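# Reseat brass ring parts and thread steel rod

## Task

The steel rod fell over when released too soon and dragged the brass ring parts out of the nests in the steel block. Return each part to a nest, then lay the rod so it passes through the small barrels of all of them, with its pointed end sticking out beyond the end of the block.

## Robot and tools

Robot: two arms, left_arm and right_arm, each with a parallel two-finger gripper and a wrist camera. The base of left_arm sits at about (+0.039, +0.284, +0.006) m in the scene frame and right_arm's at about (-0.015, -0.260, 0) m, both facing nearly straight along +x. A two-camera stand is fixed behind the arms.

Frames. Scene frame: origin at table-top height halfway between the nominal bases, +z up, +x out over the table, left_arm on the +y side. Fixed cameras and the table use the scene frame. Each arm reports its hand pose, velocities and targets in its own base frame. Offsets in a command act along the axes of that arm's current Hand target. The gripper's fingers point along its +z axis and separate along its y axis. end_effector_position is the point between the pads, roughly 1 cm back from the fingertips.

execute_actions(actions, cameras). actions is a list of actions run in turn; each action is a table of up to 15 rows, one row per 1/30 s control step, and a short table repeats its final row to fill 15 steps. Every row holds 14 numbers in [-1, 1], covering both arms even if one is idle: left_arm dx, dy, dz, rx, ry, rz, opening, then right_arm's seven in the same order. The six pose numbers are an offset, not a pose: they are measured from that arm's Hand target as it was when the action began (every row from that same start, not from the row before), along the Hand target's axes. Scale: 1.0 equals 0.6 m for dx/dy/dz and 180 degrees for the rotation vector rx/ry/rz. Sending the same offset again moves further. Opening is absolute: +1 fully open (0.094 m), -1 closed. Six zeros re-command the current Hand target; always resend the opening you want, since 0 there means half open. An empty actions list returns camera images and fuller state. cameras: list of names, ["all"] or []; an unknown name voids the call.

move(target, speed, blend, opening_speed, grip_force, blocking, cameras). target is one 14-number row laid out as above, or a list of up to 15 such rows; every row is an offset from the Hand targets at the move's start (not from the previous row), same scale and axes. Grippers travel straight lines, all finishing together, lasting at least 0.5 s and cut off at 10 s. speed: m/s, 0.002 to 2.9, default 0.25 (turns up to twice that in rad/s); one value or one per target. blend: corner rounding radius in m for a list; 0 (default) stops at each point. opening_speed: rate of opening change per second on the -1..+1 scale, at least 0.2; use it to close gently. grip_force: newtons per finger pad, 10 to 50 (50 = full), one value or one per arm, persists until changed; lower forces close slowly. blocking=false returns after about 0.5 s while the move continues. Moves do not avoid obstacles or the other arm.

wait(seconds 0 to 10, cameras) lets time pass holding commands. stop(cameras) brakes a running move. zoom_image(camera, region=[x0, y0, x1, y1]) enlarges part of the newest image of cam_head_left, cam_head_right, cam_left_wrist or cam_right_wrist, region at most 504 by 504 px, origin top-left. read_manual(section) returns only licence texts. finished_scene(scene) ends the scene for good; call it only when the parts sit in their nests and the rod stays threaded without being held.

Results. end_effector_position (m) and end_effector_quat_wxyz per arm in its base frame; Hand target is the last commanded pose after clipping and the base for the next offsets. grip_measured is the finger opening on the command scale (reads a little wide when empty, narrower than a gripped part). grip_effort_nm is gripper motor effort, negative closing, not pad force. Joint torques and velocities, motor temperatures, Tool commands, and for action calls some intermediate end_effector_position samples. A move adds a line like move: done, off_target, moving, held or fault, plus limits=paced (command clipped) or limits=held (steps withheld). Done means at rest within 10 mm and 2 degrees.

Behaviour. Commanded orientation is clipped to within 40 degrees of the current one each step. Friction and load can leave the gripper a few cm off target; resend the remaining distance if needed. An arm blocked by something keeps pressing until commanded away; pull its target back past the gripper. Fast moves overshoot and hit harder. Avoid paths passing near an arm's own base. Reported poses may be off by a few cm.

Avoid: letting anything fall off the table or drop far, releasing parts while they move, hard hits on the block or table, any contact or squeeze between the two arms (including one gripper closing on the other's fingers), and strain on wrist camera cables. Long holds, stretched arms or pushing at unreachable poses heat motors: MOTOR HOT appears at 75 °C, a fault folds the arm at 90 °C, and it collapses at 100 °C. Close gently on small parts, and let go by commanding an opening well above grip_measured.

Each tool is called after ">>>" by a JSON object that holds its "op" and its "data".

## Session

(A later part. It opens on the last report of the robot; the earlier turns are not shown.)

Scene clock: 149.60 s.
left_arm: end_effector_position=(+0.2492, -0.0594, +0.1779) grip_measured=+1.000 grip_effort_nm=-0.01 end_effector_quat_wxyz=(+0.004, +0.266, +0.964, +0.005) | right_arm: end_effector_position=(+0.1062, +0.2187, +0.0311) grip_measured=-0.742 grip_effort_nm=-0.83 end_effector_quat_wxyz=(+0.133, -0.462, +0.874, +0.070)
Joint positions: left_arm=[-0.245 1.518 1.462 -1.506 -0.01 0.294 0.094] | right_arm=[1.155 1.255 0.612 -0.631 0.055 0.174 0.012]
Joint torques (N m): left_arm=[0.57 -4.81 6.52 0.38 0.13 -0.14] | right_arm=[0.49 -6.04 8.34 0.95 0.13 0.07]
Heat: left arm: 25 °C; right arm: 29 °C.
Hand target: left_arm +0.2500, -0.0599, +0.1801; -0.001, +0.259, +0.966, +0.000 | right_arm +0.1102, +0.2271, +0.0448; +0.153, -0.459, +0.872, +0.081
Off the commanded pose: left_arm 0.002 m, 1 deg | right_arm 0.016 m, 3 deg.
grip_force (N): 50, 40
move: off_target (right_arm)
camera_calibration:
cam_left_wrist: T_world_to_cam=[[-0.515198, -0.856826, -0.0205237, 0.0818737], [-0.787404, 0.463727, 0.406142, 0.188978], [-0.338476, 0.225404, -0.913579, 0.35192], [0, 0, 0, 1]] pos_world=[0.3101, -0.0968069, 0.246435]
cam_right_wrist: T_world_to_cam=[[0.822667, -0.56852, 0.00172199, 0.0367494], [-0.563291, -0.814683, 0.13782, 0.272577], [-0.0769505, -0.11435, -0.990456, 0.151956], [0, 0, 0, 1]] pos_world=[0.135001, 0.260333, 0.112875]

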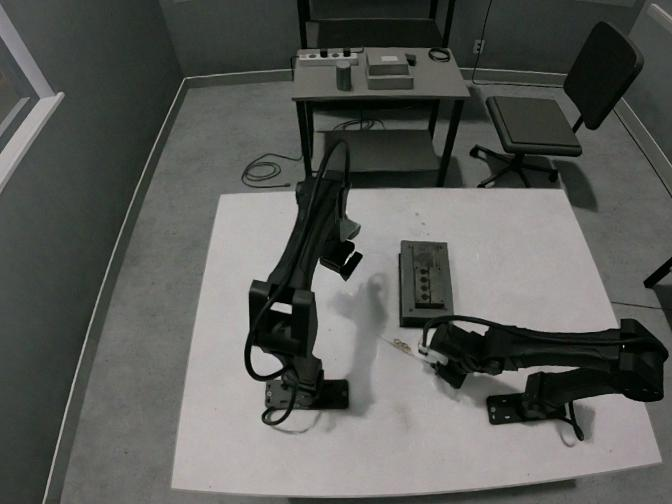

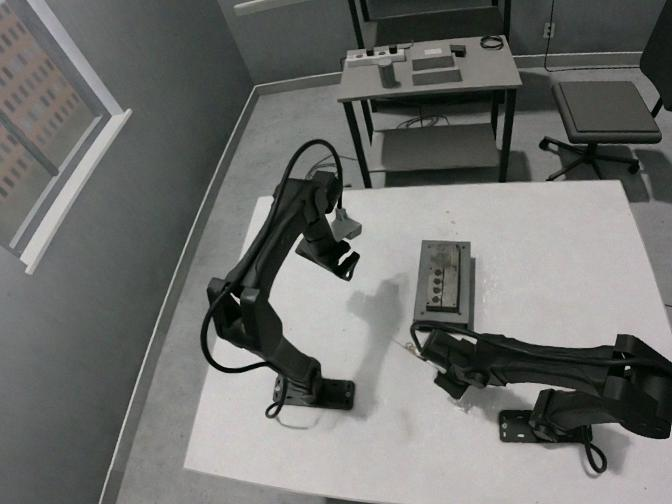

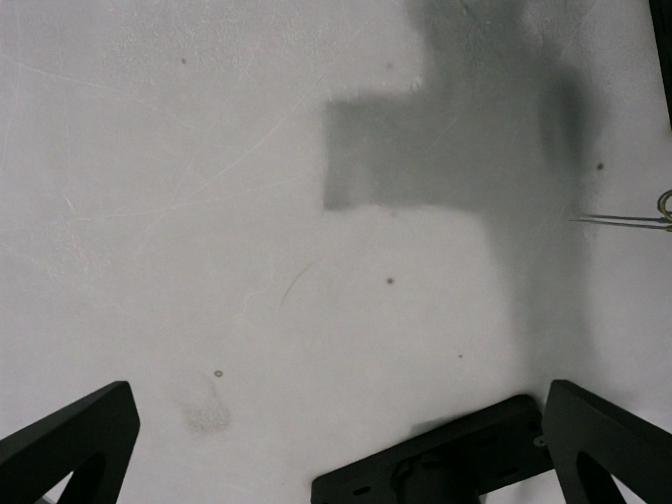

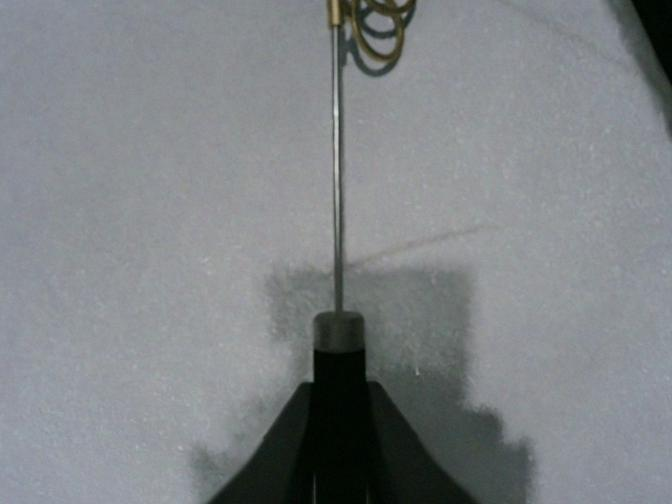

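>>> {"op": "move", "data": {"target": [[0.0583, 0.101, -0.05, 0, 0, 0, 1, -0.0883, 0, -0.2428, 0, 0, 0, -0.95], [0.0583, 0.101, -0.05, 0, 0, 0, 1, -0.1859, -0.2176, -0.2338, -0.0675, -0.0083, -0.1793, -0.95]], "speed": 0.1, "blend": [0.03, 0], "cameras": ["all"]}}

Scene clock: 159.70 s.
left_arm: end_effector_position=(+0.2528, +0.0096, +0.1975) grip_measured=+1.000 grip_effort_nm=-0.01 end_effector_quat_wxyz=(+0.026, +0.257, +0.966, +0.012) | right_arm: end_effector_position=(+0.2483, +0.1965, +0.2102) grip_measured=-0.742 grip_effort_nm=-0.83 end_effector_quat_wxyz=(-0.128, +0.694, -0.698, -0.123)
Joint positions: left_arm=[0.028 1.478 1.503 -1.539 -0.009 0.548 0.094] | right_arm=[0.493 1.588 1.611 -1.412 -0.308 -1.044 0.012]
Joint torques (N m): left_arm=[0.59 -7.58 6.57 0.49 0.06 0.09] | right_arm=[-0.43 -5.65 8.5 0.68 -0.44 -0.07]
Heat: left arm: 25 °C; right arm: 28 °C.
Hand target: left_arm +0.2501, +0.0100, +0.2103; -0.001, +0.259, +0.966, +0.000 | right_arm +0.2501, +0.2001, +0.2145; -0.132, +0.695, -0.695, -0.132
Off the commanded pose: left_arm 0.013 m, 3 deg | right_arm 0.006 m, 1 deg.
joint sent to its limit (left arm) — joint 4 (wrist pitch), lower limit. The joint targets are off in orientation, not in position.
grip_force (N): 50, 40
move: off_target (left_arm)
camera_calibration:
cam_left_wrist: T_world_to_cam=[[-0.497581, -0.86625, -0.0449855, 0.143662], [-0.813677, 0.448155, 0.370253, 0.165805], [-0.300571, 0.220834, -0.927841, 0.348797], [0, 0, 0, 1]] pos_world=[0.311234, -0.0268857, 0.268701]
cam_right_wrist: T_world_to_cam=[[0.999886, -0.0133953, 0.0070048, -0.247207], [-0.0139303, -0.996459, 0.0829177, 0.22079], [0.00586929, -0.0830058, -0.996532, 0.312189], [0, 0, 0, 1]] pos_world=[0.248423, 0.24261, 0.29453]

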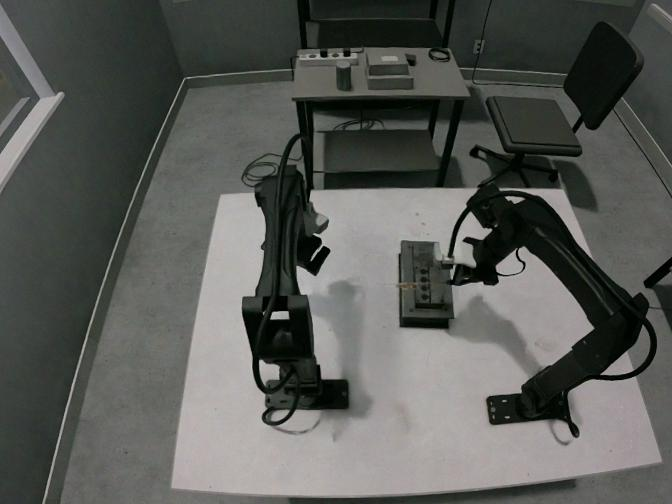

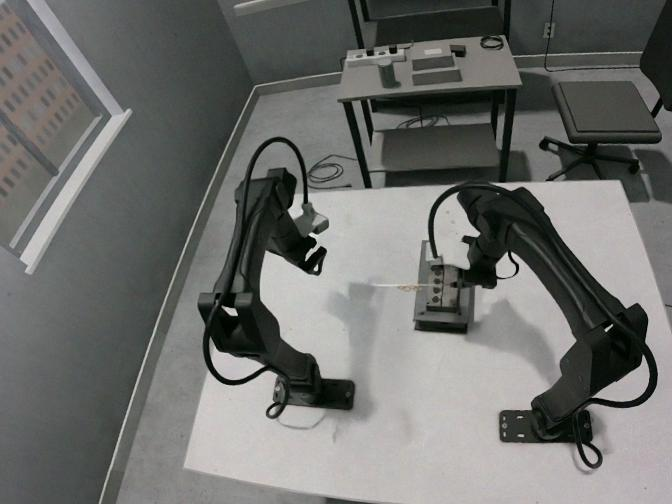

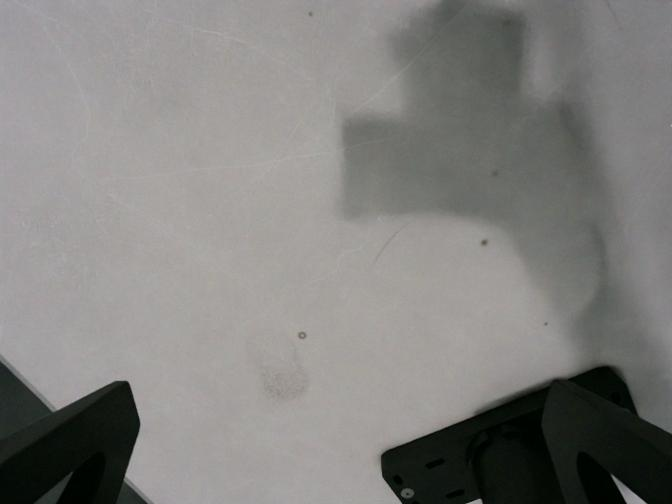

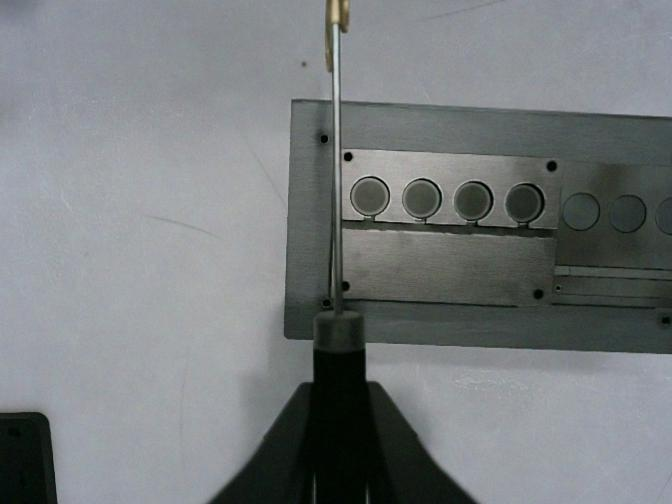

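>>> {"op": "zoom_image", "data": {"camera": "cam_right_wrist", "region": [280, 80, 600, 340]}}

>>> {"op": "zoom_image", "data": {"camera": "cam_right_wrist", "region": [290, 0, 390, 90]}}

>>> {"op": "zoom_image", "data": {"camera": "cam_head_left", "region": [370, 230, 500, 340]}}

>>> {"op": "zoom_image", "data": {"camera": "cam_head_right", "region": [350, 220, 510, 340]}}

Scaled by 1.575 from the camera's 672x504 image, which has a finer 960x720 frame.

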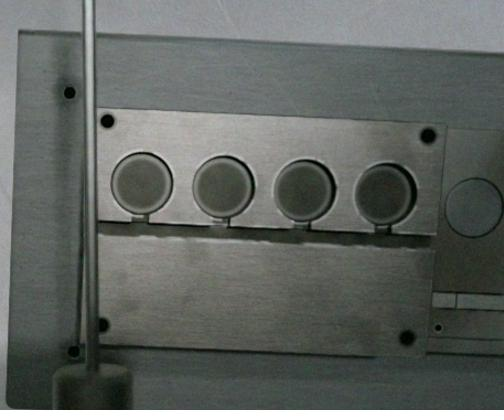

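Scaled by 5.040 from the camera's 672x504 image, which has a finer 960x720 frame.

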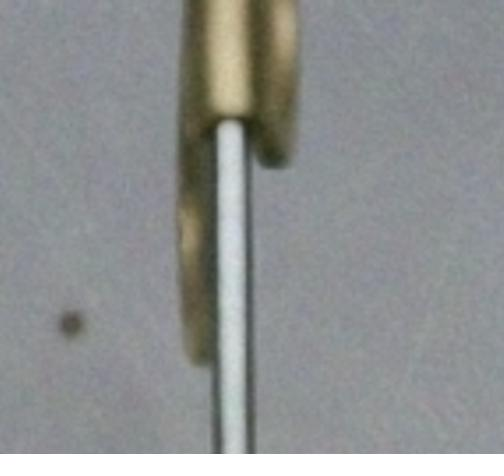

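Scaled by 3.877 from the camera's 672x504 image, which has a finer 960x720 frame.

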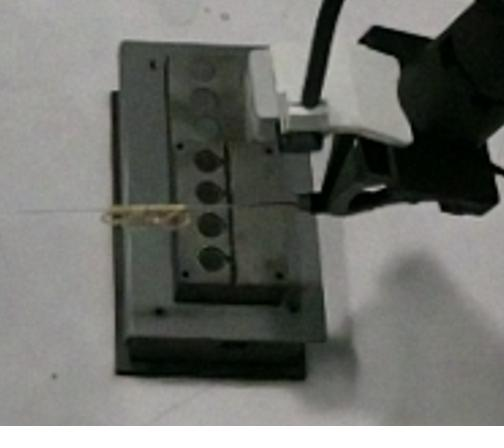

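Scaled by 3.150 from the camera's 672x504 image, which has a finer 960x720 frame.

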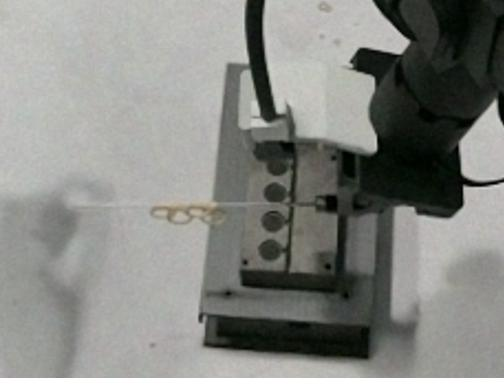

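>>> {"op": "move", "data": {"target": [0, 0, 0, 0, 0, 0, 1, 0.0272, -0.1583, 0.069, 0.38767, 0, -0.15271, -0.95], "speed": 0.12, "cameras": ["all"]}}

Scene clock: 173.57 s.
left_arm: end_effector_position=(+0.2528, +0.0096, +0.1975) grip_measured=+1.000 grip_effort_nm=-0.01 end_effector_quat_wxyz=(+0.026, +0.257, +0.966, +0.012) | right_arm: end_effector_position=(+0.3434, +0.1996, +0.1685) grip_measured=-0.742 grip_effort_nm=-0.84 end_effector_quat_wxyz=(-0.521, +0.637, -0.471, +0.316)
Joint positions: left_arm=[0.028 1.478 1.503 -1.539 -0.009 0.548 0.094] | right_arm=[0.629 1.293 0.468 0.559 0.232 -1.416 0.012]
Joint torques (N m): left_arm=[0.44 -7.71 6.52 0.49 0.08 0.08] | right_arm=[-0.14 -3.44 6.3 2.3 0.05 0.04]
Heat: left arm: 25 °C; right arm: 29 °C.
Hand target: left_arm +0.2501, +0.0100, +0.2103; -0.001, +0.259, +0.966, +0.000 | right_arm +0.3451, +0.2001, +0.1702; -0.528, +0.631, -0.471, +0.318
Off the commanded pose: left_arm 0.013 m, 3 deg | right_arm 0.002 m, 1 deg.
joint sent to its limit (left arm) — joint 4 (wrist pitch), lower limit. The joint targets are off in orientation, not in position.
grip_force (N): 50, 40
move: off_target (left_arm)
camera_calibration:
cam_left_wrist: T_world_to_cam=[[-0.497581, -0.86625, -0.0449855, 0.143662], [-0.813677, 0.448155, 0.370253, 0.165805], [-0.300571, 0.220834, -0.927841, 0.348797], [0, 0, 0, 1]] pos_world=[0.311234, -0.0268857, 0.268701]
cam_right_wrist: T_world_to_cam=[[0.270442, 0.00546298, 0.962721, -0.256308], [-0.0607367, -0.997895, 0.0227244, 0.255074], [0.960818, -0.0646181, -0.269541, -0.183674], [0, 0, 0, 1]] pos_world=[0.261286, 0.244069, 0.191449]

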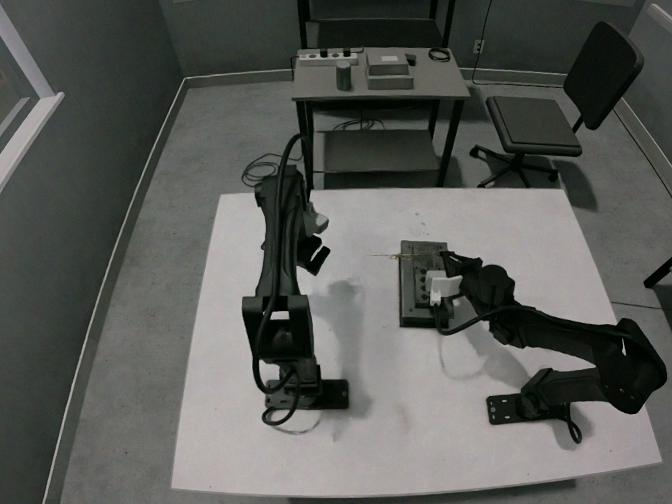

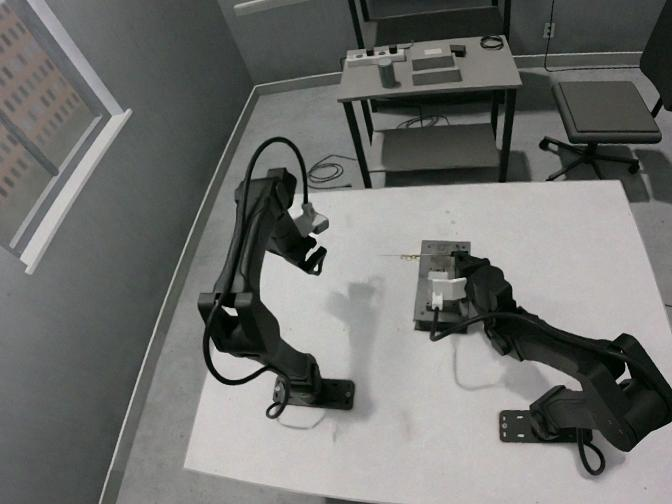

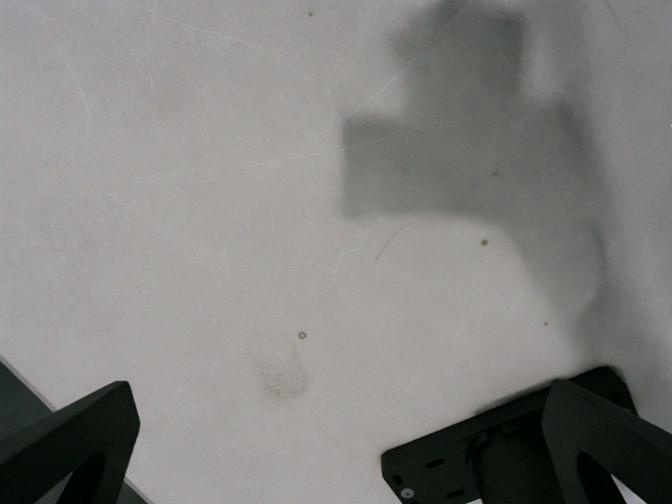

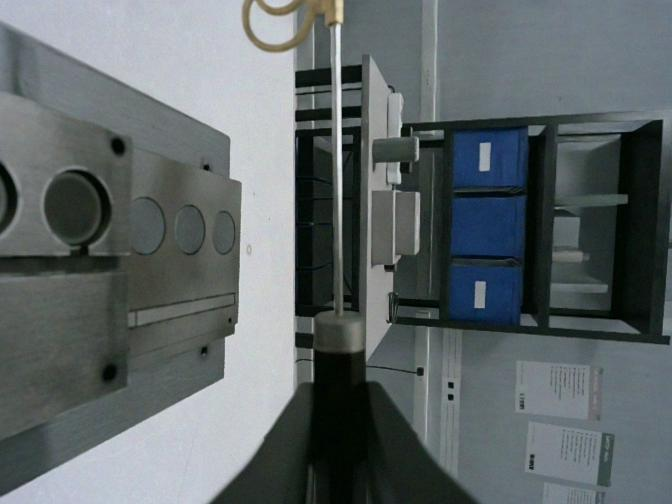

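>>> {"op": "zoom_image", "data": {"camera": "cam_head_left", "region": [360, 230, 460, 290]}}

>>> {"op": "zoom_image", "data": {"camera": "cam_right_wrist", "region": [220, 0, 380, 100]}}

Scaled by 5.040 from the camera's 672x504 image, which has a finer 960x720 frame.

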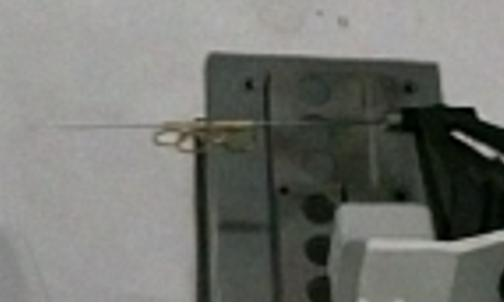

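Scaled by 3.150 from the camera's 672x504 image, which has a finer 960x720 frame.

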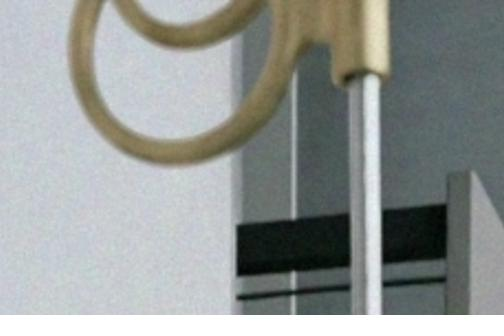

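>>> {"op": "move", "data": {"target": [[-0.13, -0.15, 0.0, 0, 0, 0.17, 1, 0.0032, 0.0322, 0.008, 0, 0, 0, -0.95], [-0.2664, -0.2985, 0.0272, 0, 0, 0.3333, 0.0, 0.0032, 0.0322, 0.008, 0, 0, 0, -0.95]], "speed": 0.12, "blend": [0.02, 0], "cameras": ["all"]}}

Scene clock: 183.47 s.
left_arm: end_effector_position=(+0.2996, -0.2215, +0.1952) grip_measured=+0.001 grip_effort_nm=-0.08 end_effector_quat_wxyz=(+0.049, +0.701, +0.712, +0.011) | right_arm: end_effector_position=(+0.3438, +0.1998, +0.1490) grip_measured=-0.742 grip_effort_nm=-0.84 end_effector_quat_wxyz=(-0.522, +0.637, -0.471, +0.317)
Joint positions: left_arm=[-0.643 1.909 1.978 -1.541 -0.009 0.912 0.047] | right_arm=[0.629 1.366 0.42 0.682 0.233 -1.417 0.012]
Joint torques (N m): left_arm=[-0.2 -7.69 6.38 0.63 0.07 0.07] | right_arm=[-0.14 -3.67 5.85 2.3 0.04 0.04]
Heat: left arm: 25 °C; right arm: 31 °C.
Hand target: left_arm +0.2989, -0.2250, +0.1936; -0.001, +0.707, +0.707, +0.000 | right_arm +0.3451, +0.2000, +0.1500; -0.528, +0.631, -0.471, +0.318
Off the commanded pose: left_arm 0.004 m, 6 deg | right_arm 0.002 m, 1 deg.
joint sent to its limit (left arm) — joint 4 (wrist pitch), lower limit. The joint targets are off in orientation, not in position.
grip_force (N): 50, 40
move: off_target (left_arm); target 2's new opening was sent with left_arm's hand 0.004 m and 6 deg from that target
camera_calibration:
cam_left_wrist: T_world_to_cam=[[-0.995641, -0.0153598, -0.0919907, 0.313486], [-0.0476081, 0.931859, 0.359683, 0.187914], [0.0801977, 0.362494, -0.928529, 0.329129], [0, 0, 0, 1]] pos_world=[0.294671, -0.289602, 0.266854]
cam_right_wrist: T_world_to_cam=[[0.268938, 0.00529487, 0.963143, -0.23719], [-0.0609154, -0.997889, 0.0224953, 0.255828], [0.961229, -0.0647201, -0.268048, -0.189667], [0, 0, 0, 1]] pos_world=[0.261687, 0.244269, 0.171853]

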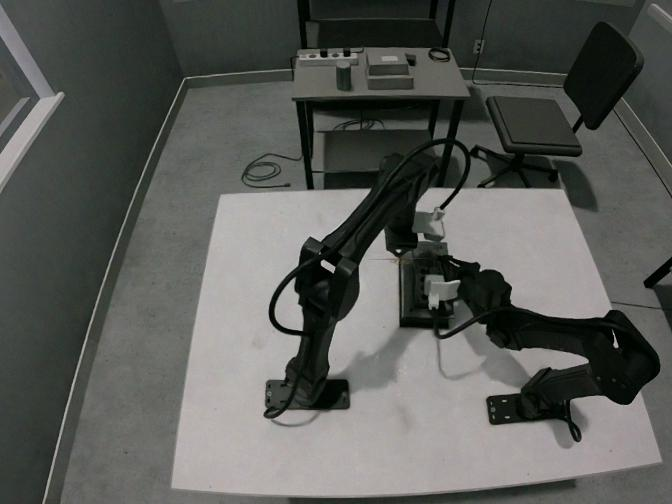

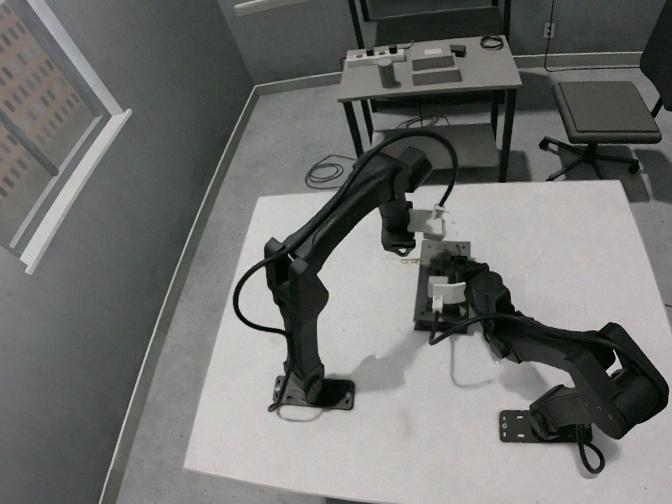

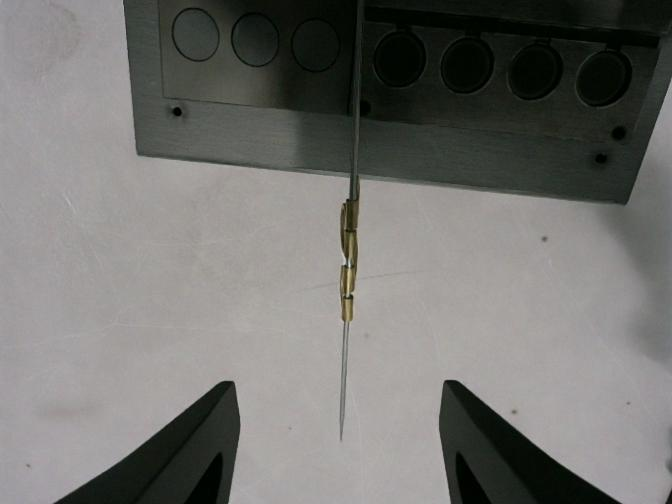

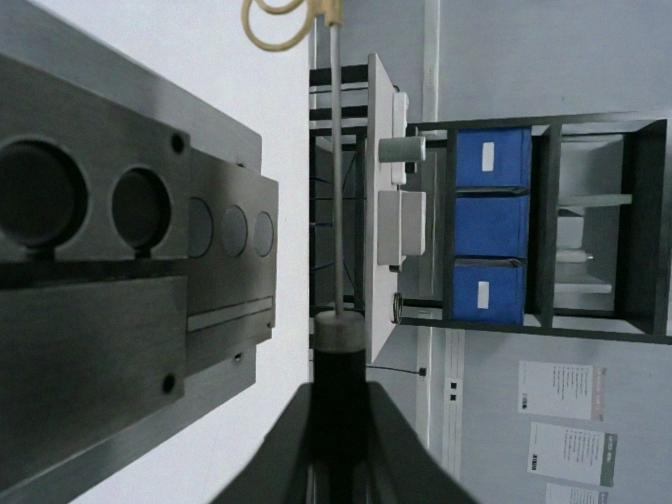

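>>> {"op": "zoom_image", "data": {"camera": "cam_left_wrist", "region": [280, 160, 420, 340]}}

>>> {"op": "zoom_image", "data": {"camera": "cam_left_wrist", "region": [200, 160, 460, 500]}}

Scaled by 2.800 from the camera's 672x504 image, which has a finer 960x720 frame.

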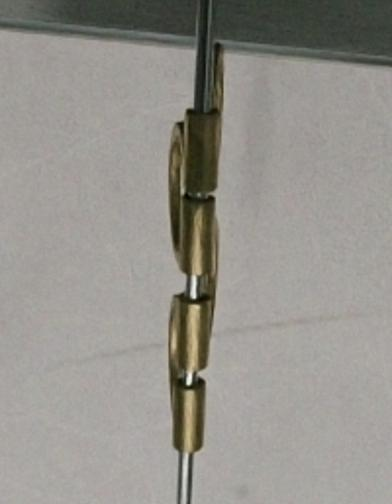

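Scaled by 1.482 from the camera's 672x504 image, which has a finer 960x720 frame.

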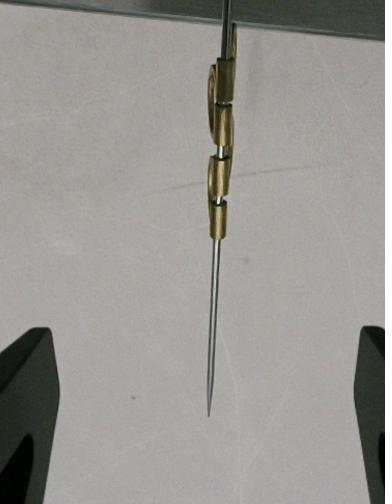

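>>> {"op": "move", "data": {"target": [0.015, 0.0042, 0.0477, 0, 0, 0.0067, -0.5, 0, 0, 0, 0, 0, 0, -0.95], "speed": 0.06, "cameras": ["cam_left_wrist", "cam_right_wrist"]}}

Scene clock: 192.20 s.
left_arm: end_effector_position=(+0.3034, -0.2183, +0.1744) grip_measured=-0.498 grip_effort_nm=-0.07 end_effector_quat_wxyz=(+0.018, +0.712, +0.702, +0.007) | right_arm: end_effector_position=(+0.3438, +0.1998, +0.1490) grip_measured=-0.742 grip_effort_nm=-0.83 end_effector_quat_wxyz=(-0.522, +0.637, -0.471, +0.317)
Joint positions: left_arm=[-0.63 1.959 1.967 -1.541 -0.009 0.955 0.024] | right_arm=[0.629 1.366 0.42 0.682 0.233 -1.417 0.012]
Joint torques (N m): left_arm=[0.44 -8.09 3.92 0.52 0.09 0.1] | right_arm=[-0.16 -3.69 5.86 2.3 0.05 0.04]
Heat: left arm: 25 °C; right arm: 33 °C.
Hand target: left_arm +0.3014, -0.2160, +0.1649; -0.001, +0.714, +0.700, +0.000 | right_arm +0.3451, +0.2000, +0.1500; -0.528, +0.631, -0.471, +0.318
Off the commanded pose: left_arm 0.010 m, 2 deg | right_arm 0.002 m, 1 deg.
grip_force (N): 50, 40
move: done
camera_calibration:
cam_left_wrist: T_world_to_cam=[[-0.9989, 0.017306, -0.0435785, 0.315094], [-0.00144535, 0.91759, 0.397527, 0.168895], [0.0468667, 0.397152, -0.916555, 0.323907], [0, 0, 0, 1]] pos_world=[0.299811, -0.289069, 0.24347]
cam_right_wrist: T_world_to_cam=[[0.268938, 0.00529487, 0.963143, -0.23719], [-0.0609154, -0.997889, 0.0224953, 0.255828], [0.961229, -0.0647201, -0.268048, -0.189667], [0, 0, 0, 1]] pos_world=[0.261687, 0.244269, 0.171853]
Images, in order (width x height): cam_left_wrist 672x504, cam_right_wrist 672x504.

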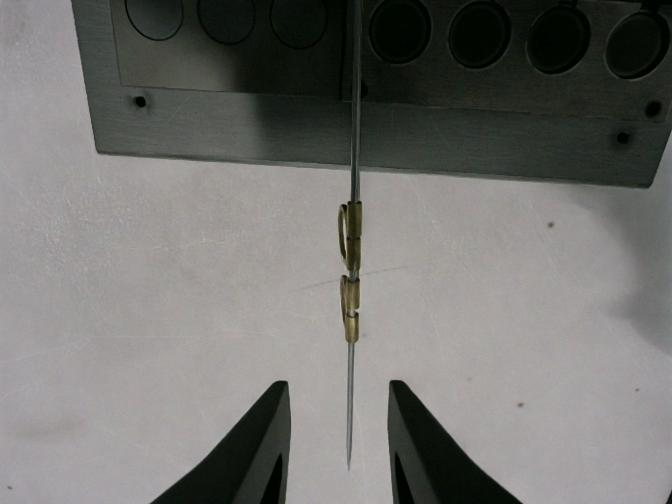

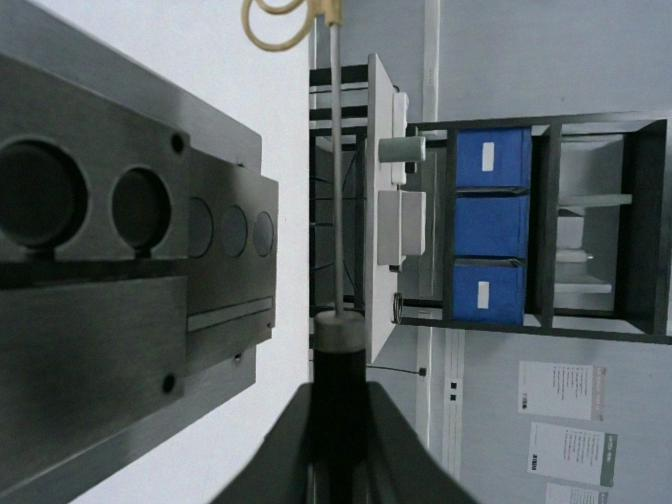

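>>> {"op": "move", "data": {"target": [0.0092, -0.0008, 0.0298, 0, 0, 0, -0.5, 0, 0, 0, 0, 0, 0, -0.95], "speed": 0.05, "cameras": ["cam_left_wrist"]}}

Scene clock: 197.47 s.
left_arm: end_effector_position=(+0.2986, -0.2096, +0.1464) grip_measured=-0.498 grip_effort_nm=-0.07 end_effector_quat_wxyz=(-0.010, +0.713, +0.702, +0.003) | right_arm: end_effector_position=(+0.3438, +0.1998, +0.1490) grip_measured=-0.742 grip_effort_nm=-0.83 end_effector_quat_wxyz=(-0.522, +0.637, -0.471, +0.317)
Joint positions: left_arm=[-0.619 1.959 1.854 -1.485 -0.009 0.967 0.024] | right_arm=[0.629 1.366 0.42 0.682 0.233 -1.417 0.012]
Joint torques (N m): left_arm=[0.68 -10.22 4.12 0.7 0.05 0.12] | right_arm=[-0.16 -3.71 5.85 2.31 0.05 0.04]
Heat: left arm: 25 °C; right arm: 34 °C.
Hand target: left_arm +0.3011, -0.2104, +0.1470; -0.001, +0.714, +0.700, +0.000 | right_arm +0.3451, +0.2000, +0.1500; -0.528, +0.631, -0.471, +0.318
Off the commanded pose: left_arm 0.003 m, 1 deg | right_arm 0.002 m, 1 deg.
grip_force (N): 50, 40
move: done
camera_calibration:
cam_left_wrist: T_world_to_cam=[[-0.999825, 0.018366, 0.0034566, 0.302573], [0.0180794, 0.903717, 0.427749, 0.158888], [0.00473226, 0.427737, -0.903891, 0.312196], [0, 0, 0, 1]] pos_world=[0.29817, -0.282685, 0.213181]
Images, in order (width x height): cam_left_wrist 672x504.

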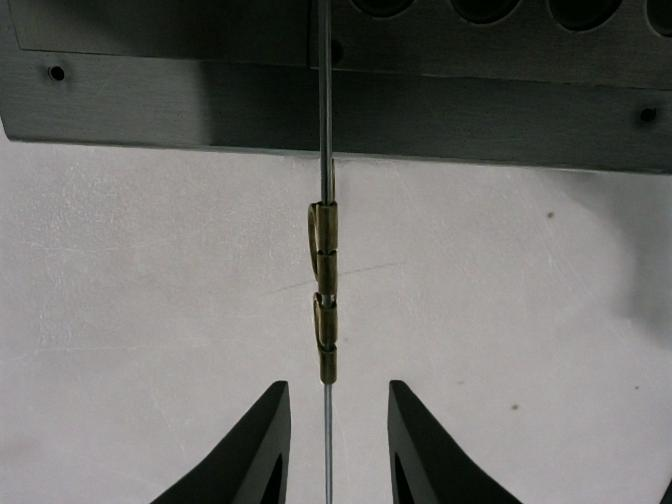

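>>> {"op": "move", "data": {"target": [-0.0032, 0.0042, 0.0057, 0, 0, 0, -0.5, 0, 0, 0, 0, 0, 0, -0.95], "speed": 0.03, "cameras": ["cam_left_wrist"]}}

Scene clock: 199.97 s.
left_arm: end_effector_position=(+0.3005, -0.2110, +0.1464) grip_measured=-0.498 grip_effort_nm=-0.07 end_effector_quat_wxyz=(-0.006, +0.713, +0.702, +0.003) | right_arm: end_effector_position=(+0.3438, +0.1998, +0.1490) grip_measured=-0.742 grip_effort_nm=-0.83 end_effector_quat_wxyz=(-0.522, +0.637, -0.471, +0.317)
Joint positions: left_arm=[-0.619 1.959 1.854 -1.476 -0.009 0.967 0.024] | right_arm=[0.629 1.366 0.42 0.682 0.233 -1.417 0.012]
Joint torques (N m): left_arm=[0.53 -9.32 4.34 0.69 0.11 0.12] | right_arm=[-0.16 -3.7 5.83 2.31 0.04 0.04]
Heat: left arm: 24 °C; right arm: 34 °C.
Hand target: left_arm +0.3035, -0.2124, +0.1436; -0.001, +0.714, +0.700, +0.000 | right_arm +0.3451, +0.2000, +0.1500; -0.528, +0.631, -0.471, +0.318
Off the commanded pose: left_arm 0.004 m, 1 deg | right_arm 0.002 m, 1 deg.
grip_force (N): 50, 40
move: done
camera_calibration:
cam_left_wrist: T_world_to_cam=[[-0.999823, 0.0183662, -0.00406543, 0.30557], [0.0149218, 0.905968, 0.423083, 0.162197], [0.0114536, 0.422947, -0.906082, 0.30999], [0, 0, 0, 1]] pos_world=[0.299545, -0.283667, 0.213496]
Images, in order (width x height): cam_left_wrist 672x504.

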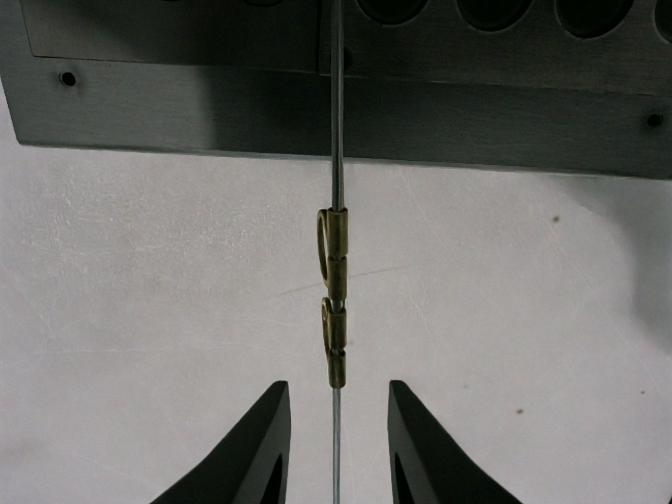

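>>> {"op": "move", "data": {"target": [-0.0017, 0.0011, 0.0055, 0, 0, 0, -0.6, 0, 0, 0, 0, 0, 0, -0.95], "speed": 0.03, "cameras": ["cam_left_wrist"]}}

Scene clock: 201.50 s.
left_arm: end_effector_position=(+0.3017, -0.2119, +0.1447) grip_measured=-0.598 grip_effort_nm=-0.08 end_effector_quat_wxyz=(-0.003, +0.713, +0.702, +0.004) | right_arm: end_effector_position=(+0.3438, +0.1998, +0.1490) grip_measured=-0.742 grip_effort_nm=-0.83 end_effector_quat_wxyz=(-0.522, +0.637, -0.471, +0.317)
Joint positions: left_arm=[-0.619 1.959 1.848 -1.464 -0.009 0.967 0.019] | right_arm=[0.629 1.366 0.42 0.682 0.233 -1.417 0.012]
Joint torques (N m): left_arm=[0.29 -9.09 4.12 0.76 0.1 0.09] | right_arm=[-0.17 -3.69 5.85 2.31 0.05 0.04]
Heat: left arm: 24 °C; right arm: 34 °C.
Hand target: left_arm +0.3042, -0.2134, +0.1403; -0.001, +0.714, +0.700, +0.000 | right_arm +0.3451, +0.2000, +0.1500; -0.528, +0.631, -0.471, +0.318
Off the commanded pose: left_arm 0.005 m, 1 deg | right_arm 0.002 m, 1 deg.
grip_force (N): 50, 40
move: done
camera_calibration:
cam_left_wrist: T_world_to_cam=[[-0.999795, 0.0183402, -0.00855012, 0.307497], [0.0130482, 0.90727, 0.420345, 0.16491], [0.0154665, 0.420148, -0.907324, 0.307271], [0, 0, 0, 1]] pos_world=[0.30053, -0.284356, 0.212105]
Images, in order (width x height): cam_left_wrist 672x504.

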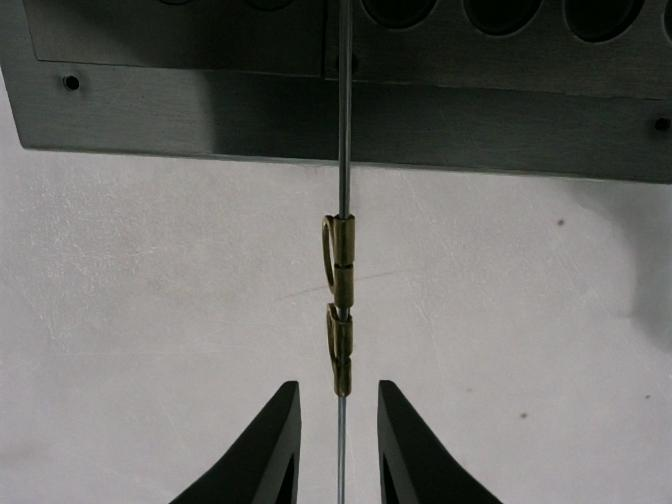

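>>> {"op": "move", "data": {"target": [0, -0.0015, 0.0042, 0, 0, 0, -0.75, 0, 0, 0, 0, 0, 0, -0.95], "speed": 0.03, "cameras": ["cam_left_wrist"]}}

Scene clock: 203.07 s.
left_arm: end_effector_position=(+0.3013, -0.2116, +0.1408) grip_measured=-0.748 grip_effort_nm=-0.07 end_effector_quat_wxyz=(-0.005, +0.713, +0.702, +0.003) | right_arm: end_effector_position=(+0.3438, +0.1998, +0.1490) grip_measured=-0.742 grip_effort_nm=-0.84 end_effector_quat_wxyz=(-0.522, +0.637, -0.471, +0.317)
Joint positions: left_arm=[-0.619 1.959 1.832 -1.452 -0.009 0.967 0.012] | right_arm=[0.629 1.366 0.42 0.682 0.233 -1.417 0.012]
Joint torques (N m): left_arm=[0.24 -9.47 4.1 0.73 0.09 0.09] | right_arm=[-0.17 -3.7 5.85 2.31 0.05 0.05]
Heat: left arm: 24 °C; right arm: 35 °C.
Hand target: left_arm +0.3033, -0.2134, +0.1378; -0.001, +0.714, +0.700, +0.000 | right_arm +0.3451, +0.2000, +0.1500; -0.528, +0.631, -0.471, +0.318
Off the commanded pose: left_arm 0.004 m, 1 deg | right_arm 0.002 m, 1 deg.
grip_force (N): 50, 40
move: done
camera_calibration:
cam_left_wrist: T_world_to_cam=[[-0.999817, 0.0183332, -0.00542255, 0.306625], [0.0143291, 0.906352, 0.422281, 0.165463], [0.0126565, 0.422126, -0.906449, 0.304825], [0, 0, 0, 1]] pos_world=[0.30034, -0.284264, 0.208099]
Images, in order (width x height): cam_left_wrist 672x504.

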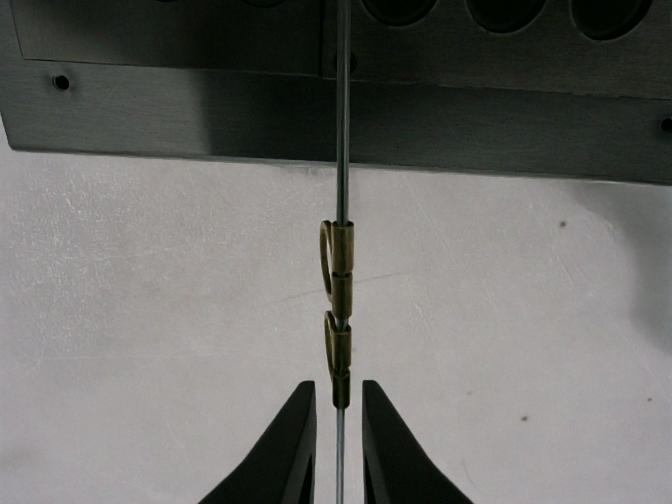

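>>> {"op": "move", "data": {"target": [0, 0, 0, 0, 0, 0, -1, 0, 0, 0, 0, 0, 0, -0.95], "speed": 0.02, "opening_speed": 0.3, "grip_force": [15, 40], "cameras": ["cam_left_wrist", "cam_right_wrist"]}}

Scene clock: 205.27 s.
left_arm: end_effector_position=(+0.3014, -0.2116, +0.1408) grip_measured=-0.902 grip_effort_nm=-0.37 end_effector_quat_wxyz=(-0.005, +0.713, +0.702, +0.003) | right_arm: end_effector_position=(+0.3438, +0.1996, +0.1491) grip_measured=-0.742 grip_effort_nm=-0.83 end_effector_quat_wxyz=(-0.522, +0.637, -0.471, +0.317)
Joint positions: left_arm=[-0.619 1.959 1.832 -1.452 -0.009 0.967 0.005] | right_arm=[0.629 1.366 0.42 0.682 0.234 -1.418 0.012]
Joint torques (N m): left_arm=[0.23 -9.4 4.14 0.76 0.05 0.07] | right_arm=[-0.14 -3.69 5.87 2.31 0.03 0.04]
Heat: left arm: 24 °C; right arm: 35 °C.
Hand target: left_arm +0.3033, -0.2134, +0.1378; -0.001, +0.714, +0.700, +0.000 | right_arm +0.3451, +0.2000, +0.1500; -0.528, +0.632, -0.471, +0.318
Off the commanded pose: left_arm 0.004 m, 1 deg | right_arm 0.002 m, 1 deg.
grip_force (N): 15, 40
move: done
camera_calibration:
cam_left_wrist: T_world_to_cam=[[-0.999816, 0.018327, -0.00565007, 0.30667], [0.0142303, 0.906447, 0.422079, 0.165561], [0.0128569, 0.421921, -0.906541, 0.304726], [0, 0, 0, 1]] pos_world=[0.30034, -0.284263, 0.208099]
cam_right_wrist: T_world_to_cam=[[0.268655, 0.0056194, 0.96322, -0.237235], [-0.0618888, -0.997816, 0.0230828, 0.255867], [0.961246, -0.0658138, -0.26772, -0.189565], [0, 0, 0, 1]] pos_world=[0.261788, 0.244166, 0.171853]
Images, in order (width x height): cam_left_wrist 672x504, cam_right_wrist 672x504.

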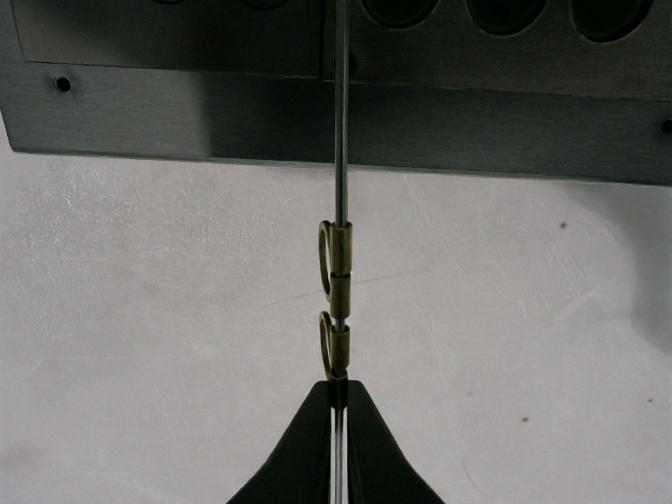

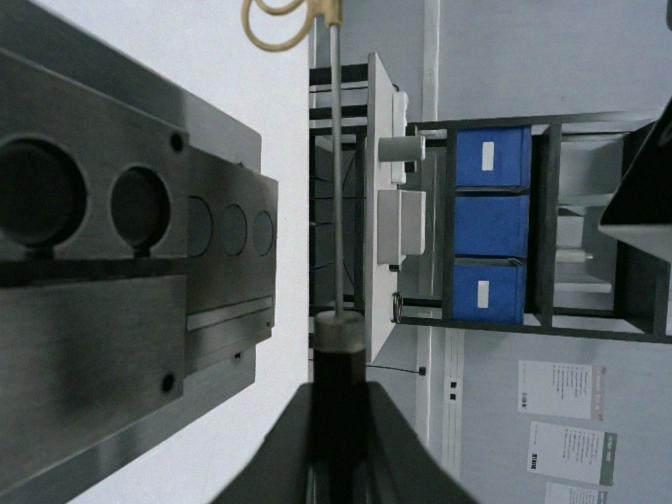

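>>> {"op": "wait", "data": {"seconds": 0, "cameras": ["all"]}}

>>> {"op": "zoom_image", "data": {"camera": "cam_head_left", "region": [360, 230, 460, 290]}}

>>> {"op": "zoom_image", "data": {"camera": "cam_head_right", "region": [370, 230, 470, 290]}}

Scene clock: 207.07 s.
left_arm: end_effector_position=(+0.3014, -0.2116, +0.1408) grip_measured=-0.903 grip_effort_nm=-0.38 end_effector_quat_wxyz=(-0.005, +0.713, +0.702, +0.003) | right_arm: end_effector_position=(+0.3438, +0.1996, +0.1491) grip_measured=-0.742 grip_effort_nm=-0.83 end_effector_quat_wxyz=(-0.522, +0.637, -0.471, +0.317)
Joint positions: left_arm=[-0.619 1.959 1.832 -1.452 -0.009 0.967 0.005] | right_arm=[0.629 1.366 0.42 0.682 0.234 -1.418 0.012]
Joint torques (N m): left_arm=[0.23 -9.46 4.27 0.74 0.08 0.06] | right_arm=[-0.17 -3.67 5.83 2.3 0.03 0.04]
Heat: left arm: 24 °C; right arm: 35 °C.
Hand target: left_arm +0.3033, -0.2134, +0.1378; -0.001, +0.714, +0.700, +0.000 | right_arm +0.3451, +0.2000, +0.1500; -0.528, +0.632, -0.471, +0.318
Tool commands: left_gripper/opening=-1.0 right_gripper/opening=-0.95
Off the commanded pose: left_arm 0.004 m, 1 deg | right_arm 0.002 m, 1 deg.
grip_force (N): 15, 40
camera_calibration:
cam_left_wrist: T_world_to_cam=[[-0.999816, 0.018327, -0.00565007, 0.30667], [0.0142303, 0.906447, 0.422079, 0.165561], [0.0128569, 0.421921, -0.906541, 0.304726], [0, 0, 0, 1]] pos_world=[0.30034, -0.284263, 0.208099]
cam_right_wrist: T_world_to_cam=[[0.268655, 0.0056194, 0.96322, -0.237235], [-0.0618888, -0.997816, 0.0230828, 0.255867], [0.961246, -0.0658138, -0.26772, -0.189565], [0, 0, 0, 1]] pos_world=[0.261788, 0.244166, 0.171853]

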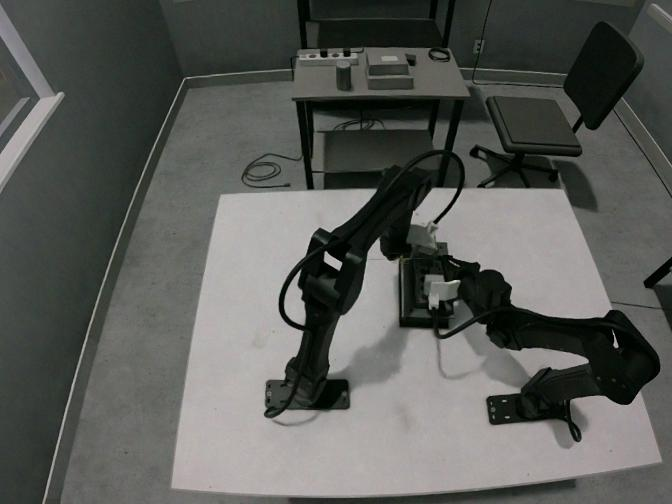

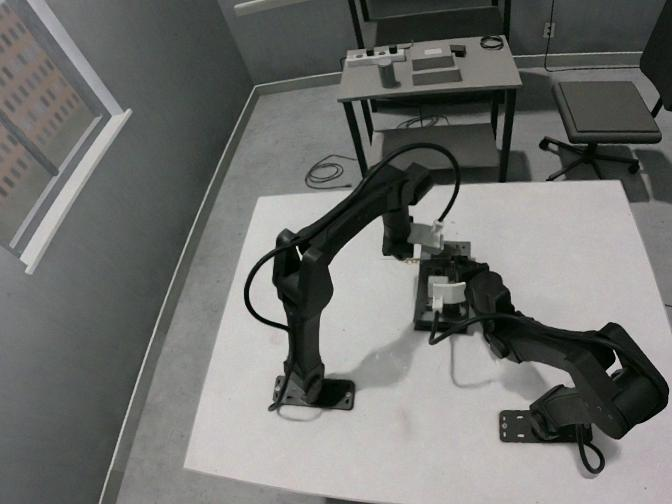

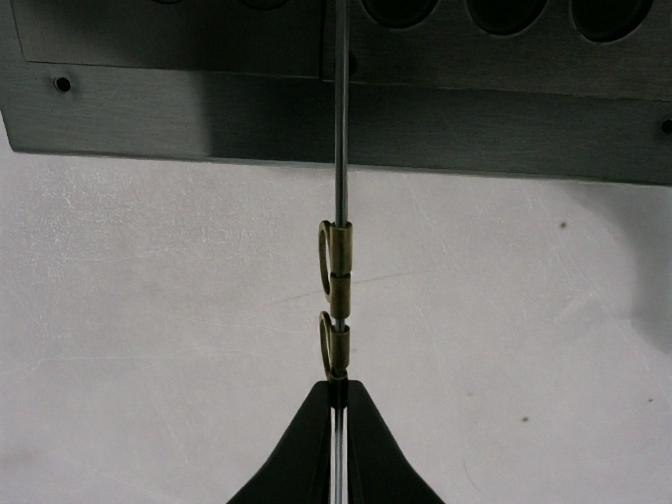

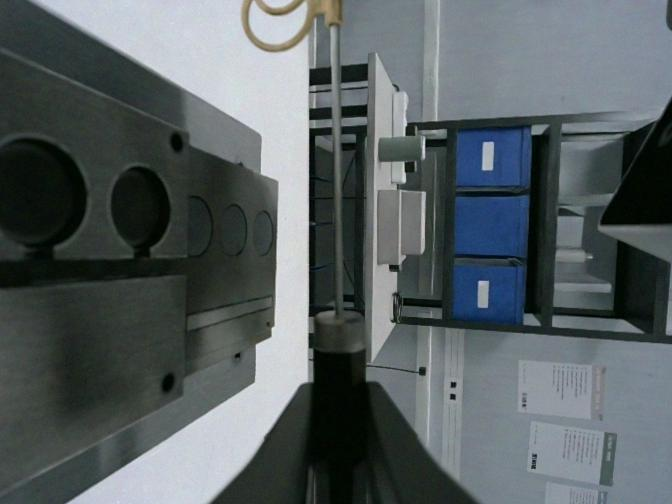

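Scaled by 5.040 from the camera's 672x504 image, which has a finer 960x720 frame.

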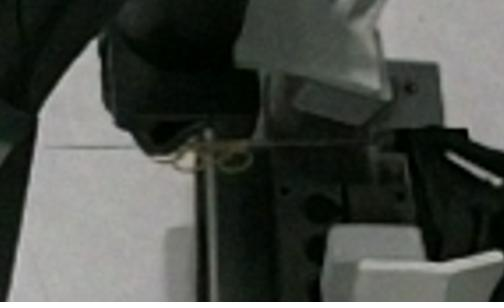

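Scaled by 5.040 from the camera's 672x504 image, which has a finer 960x720 frame.

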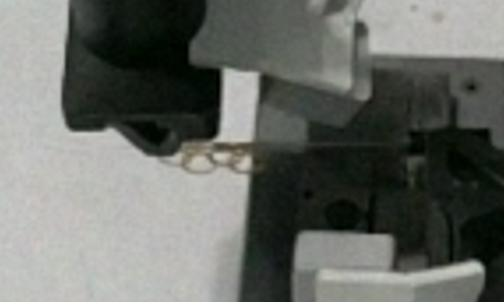

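>>> {"op": "zoom_image", "data": {"camera": "cam_left_wrist", "region": [300, 210, 380, 310]}}

>>> {"op": "zoom_image", "data": {"camera": "cam_left_wrist", "region": [300, 300, 380, 420]}}

Scaled by 5.040 from the camera's 672x504 image, which has a finer 960x720 frame.

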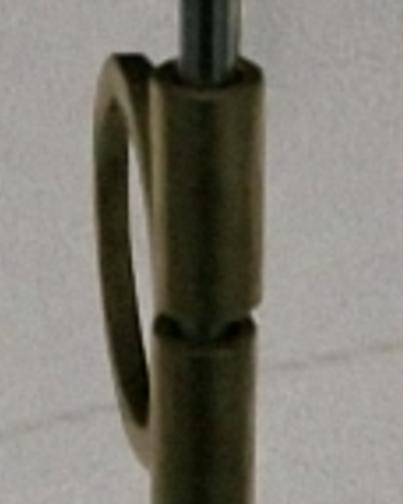

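Scaled by 4.200 from the camera's 672x504 image, which has a finer 960x720 frame.

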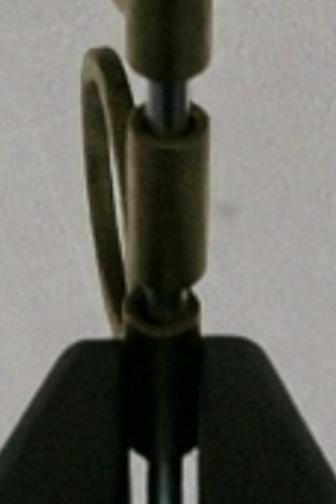

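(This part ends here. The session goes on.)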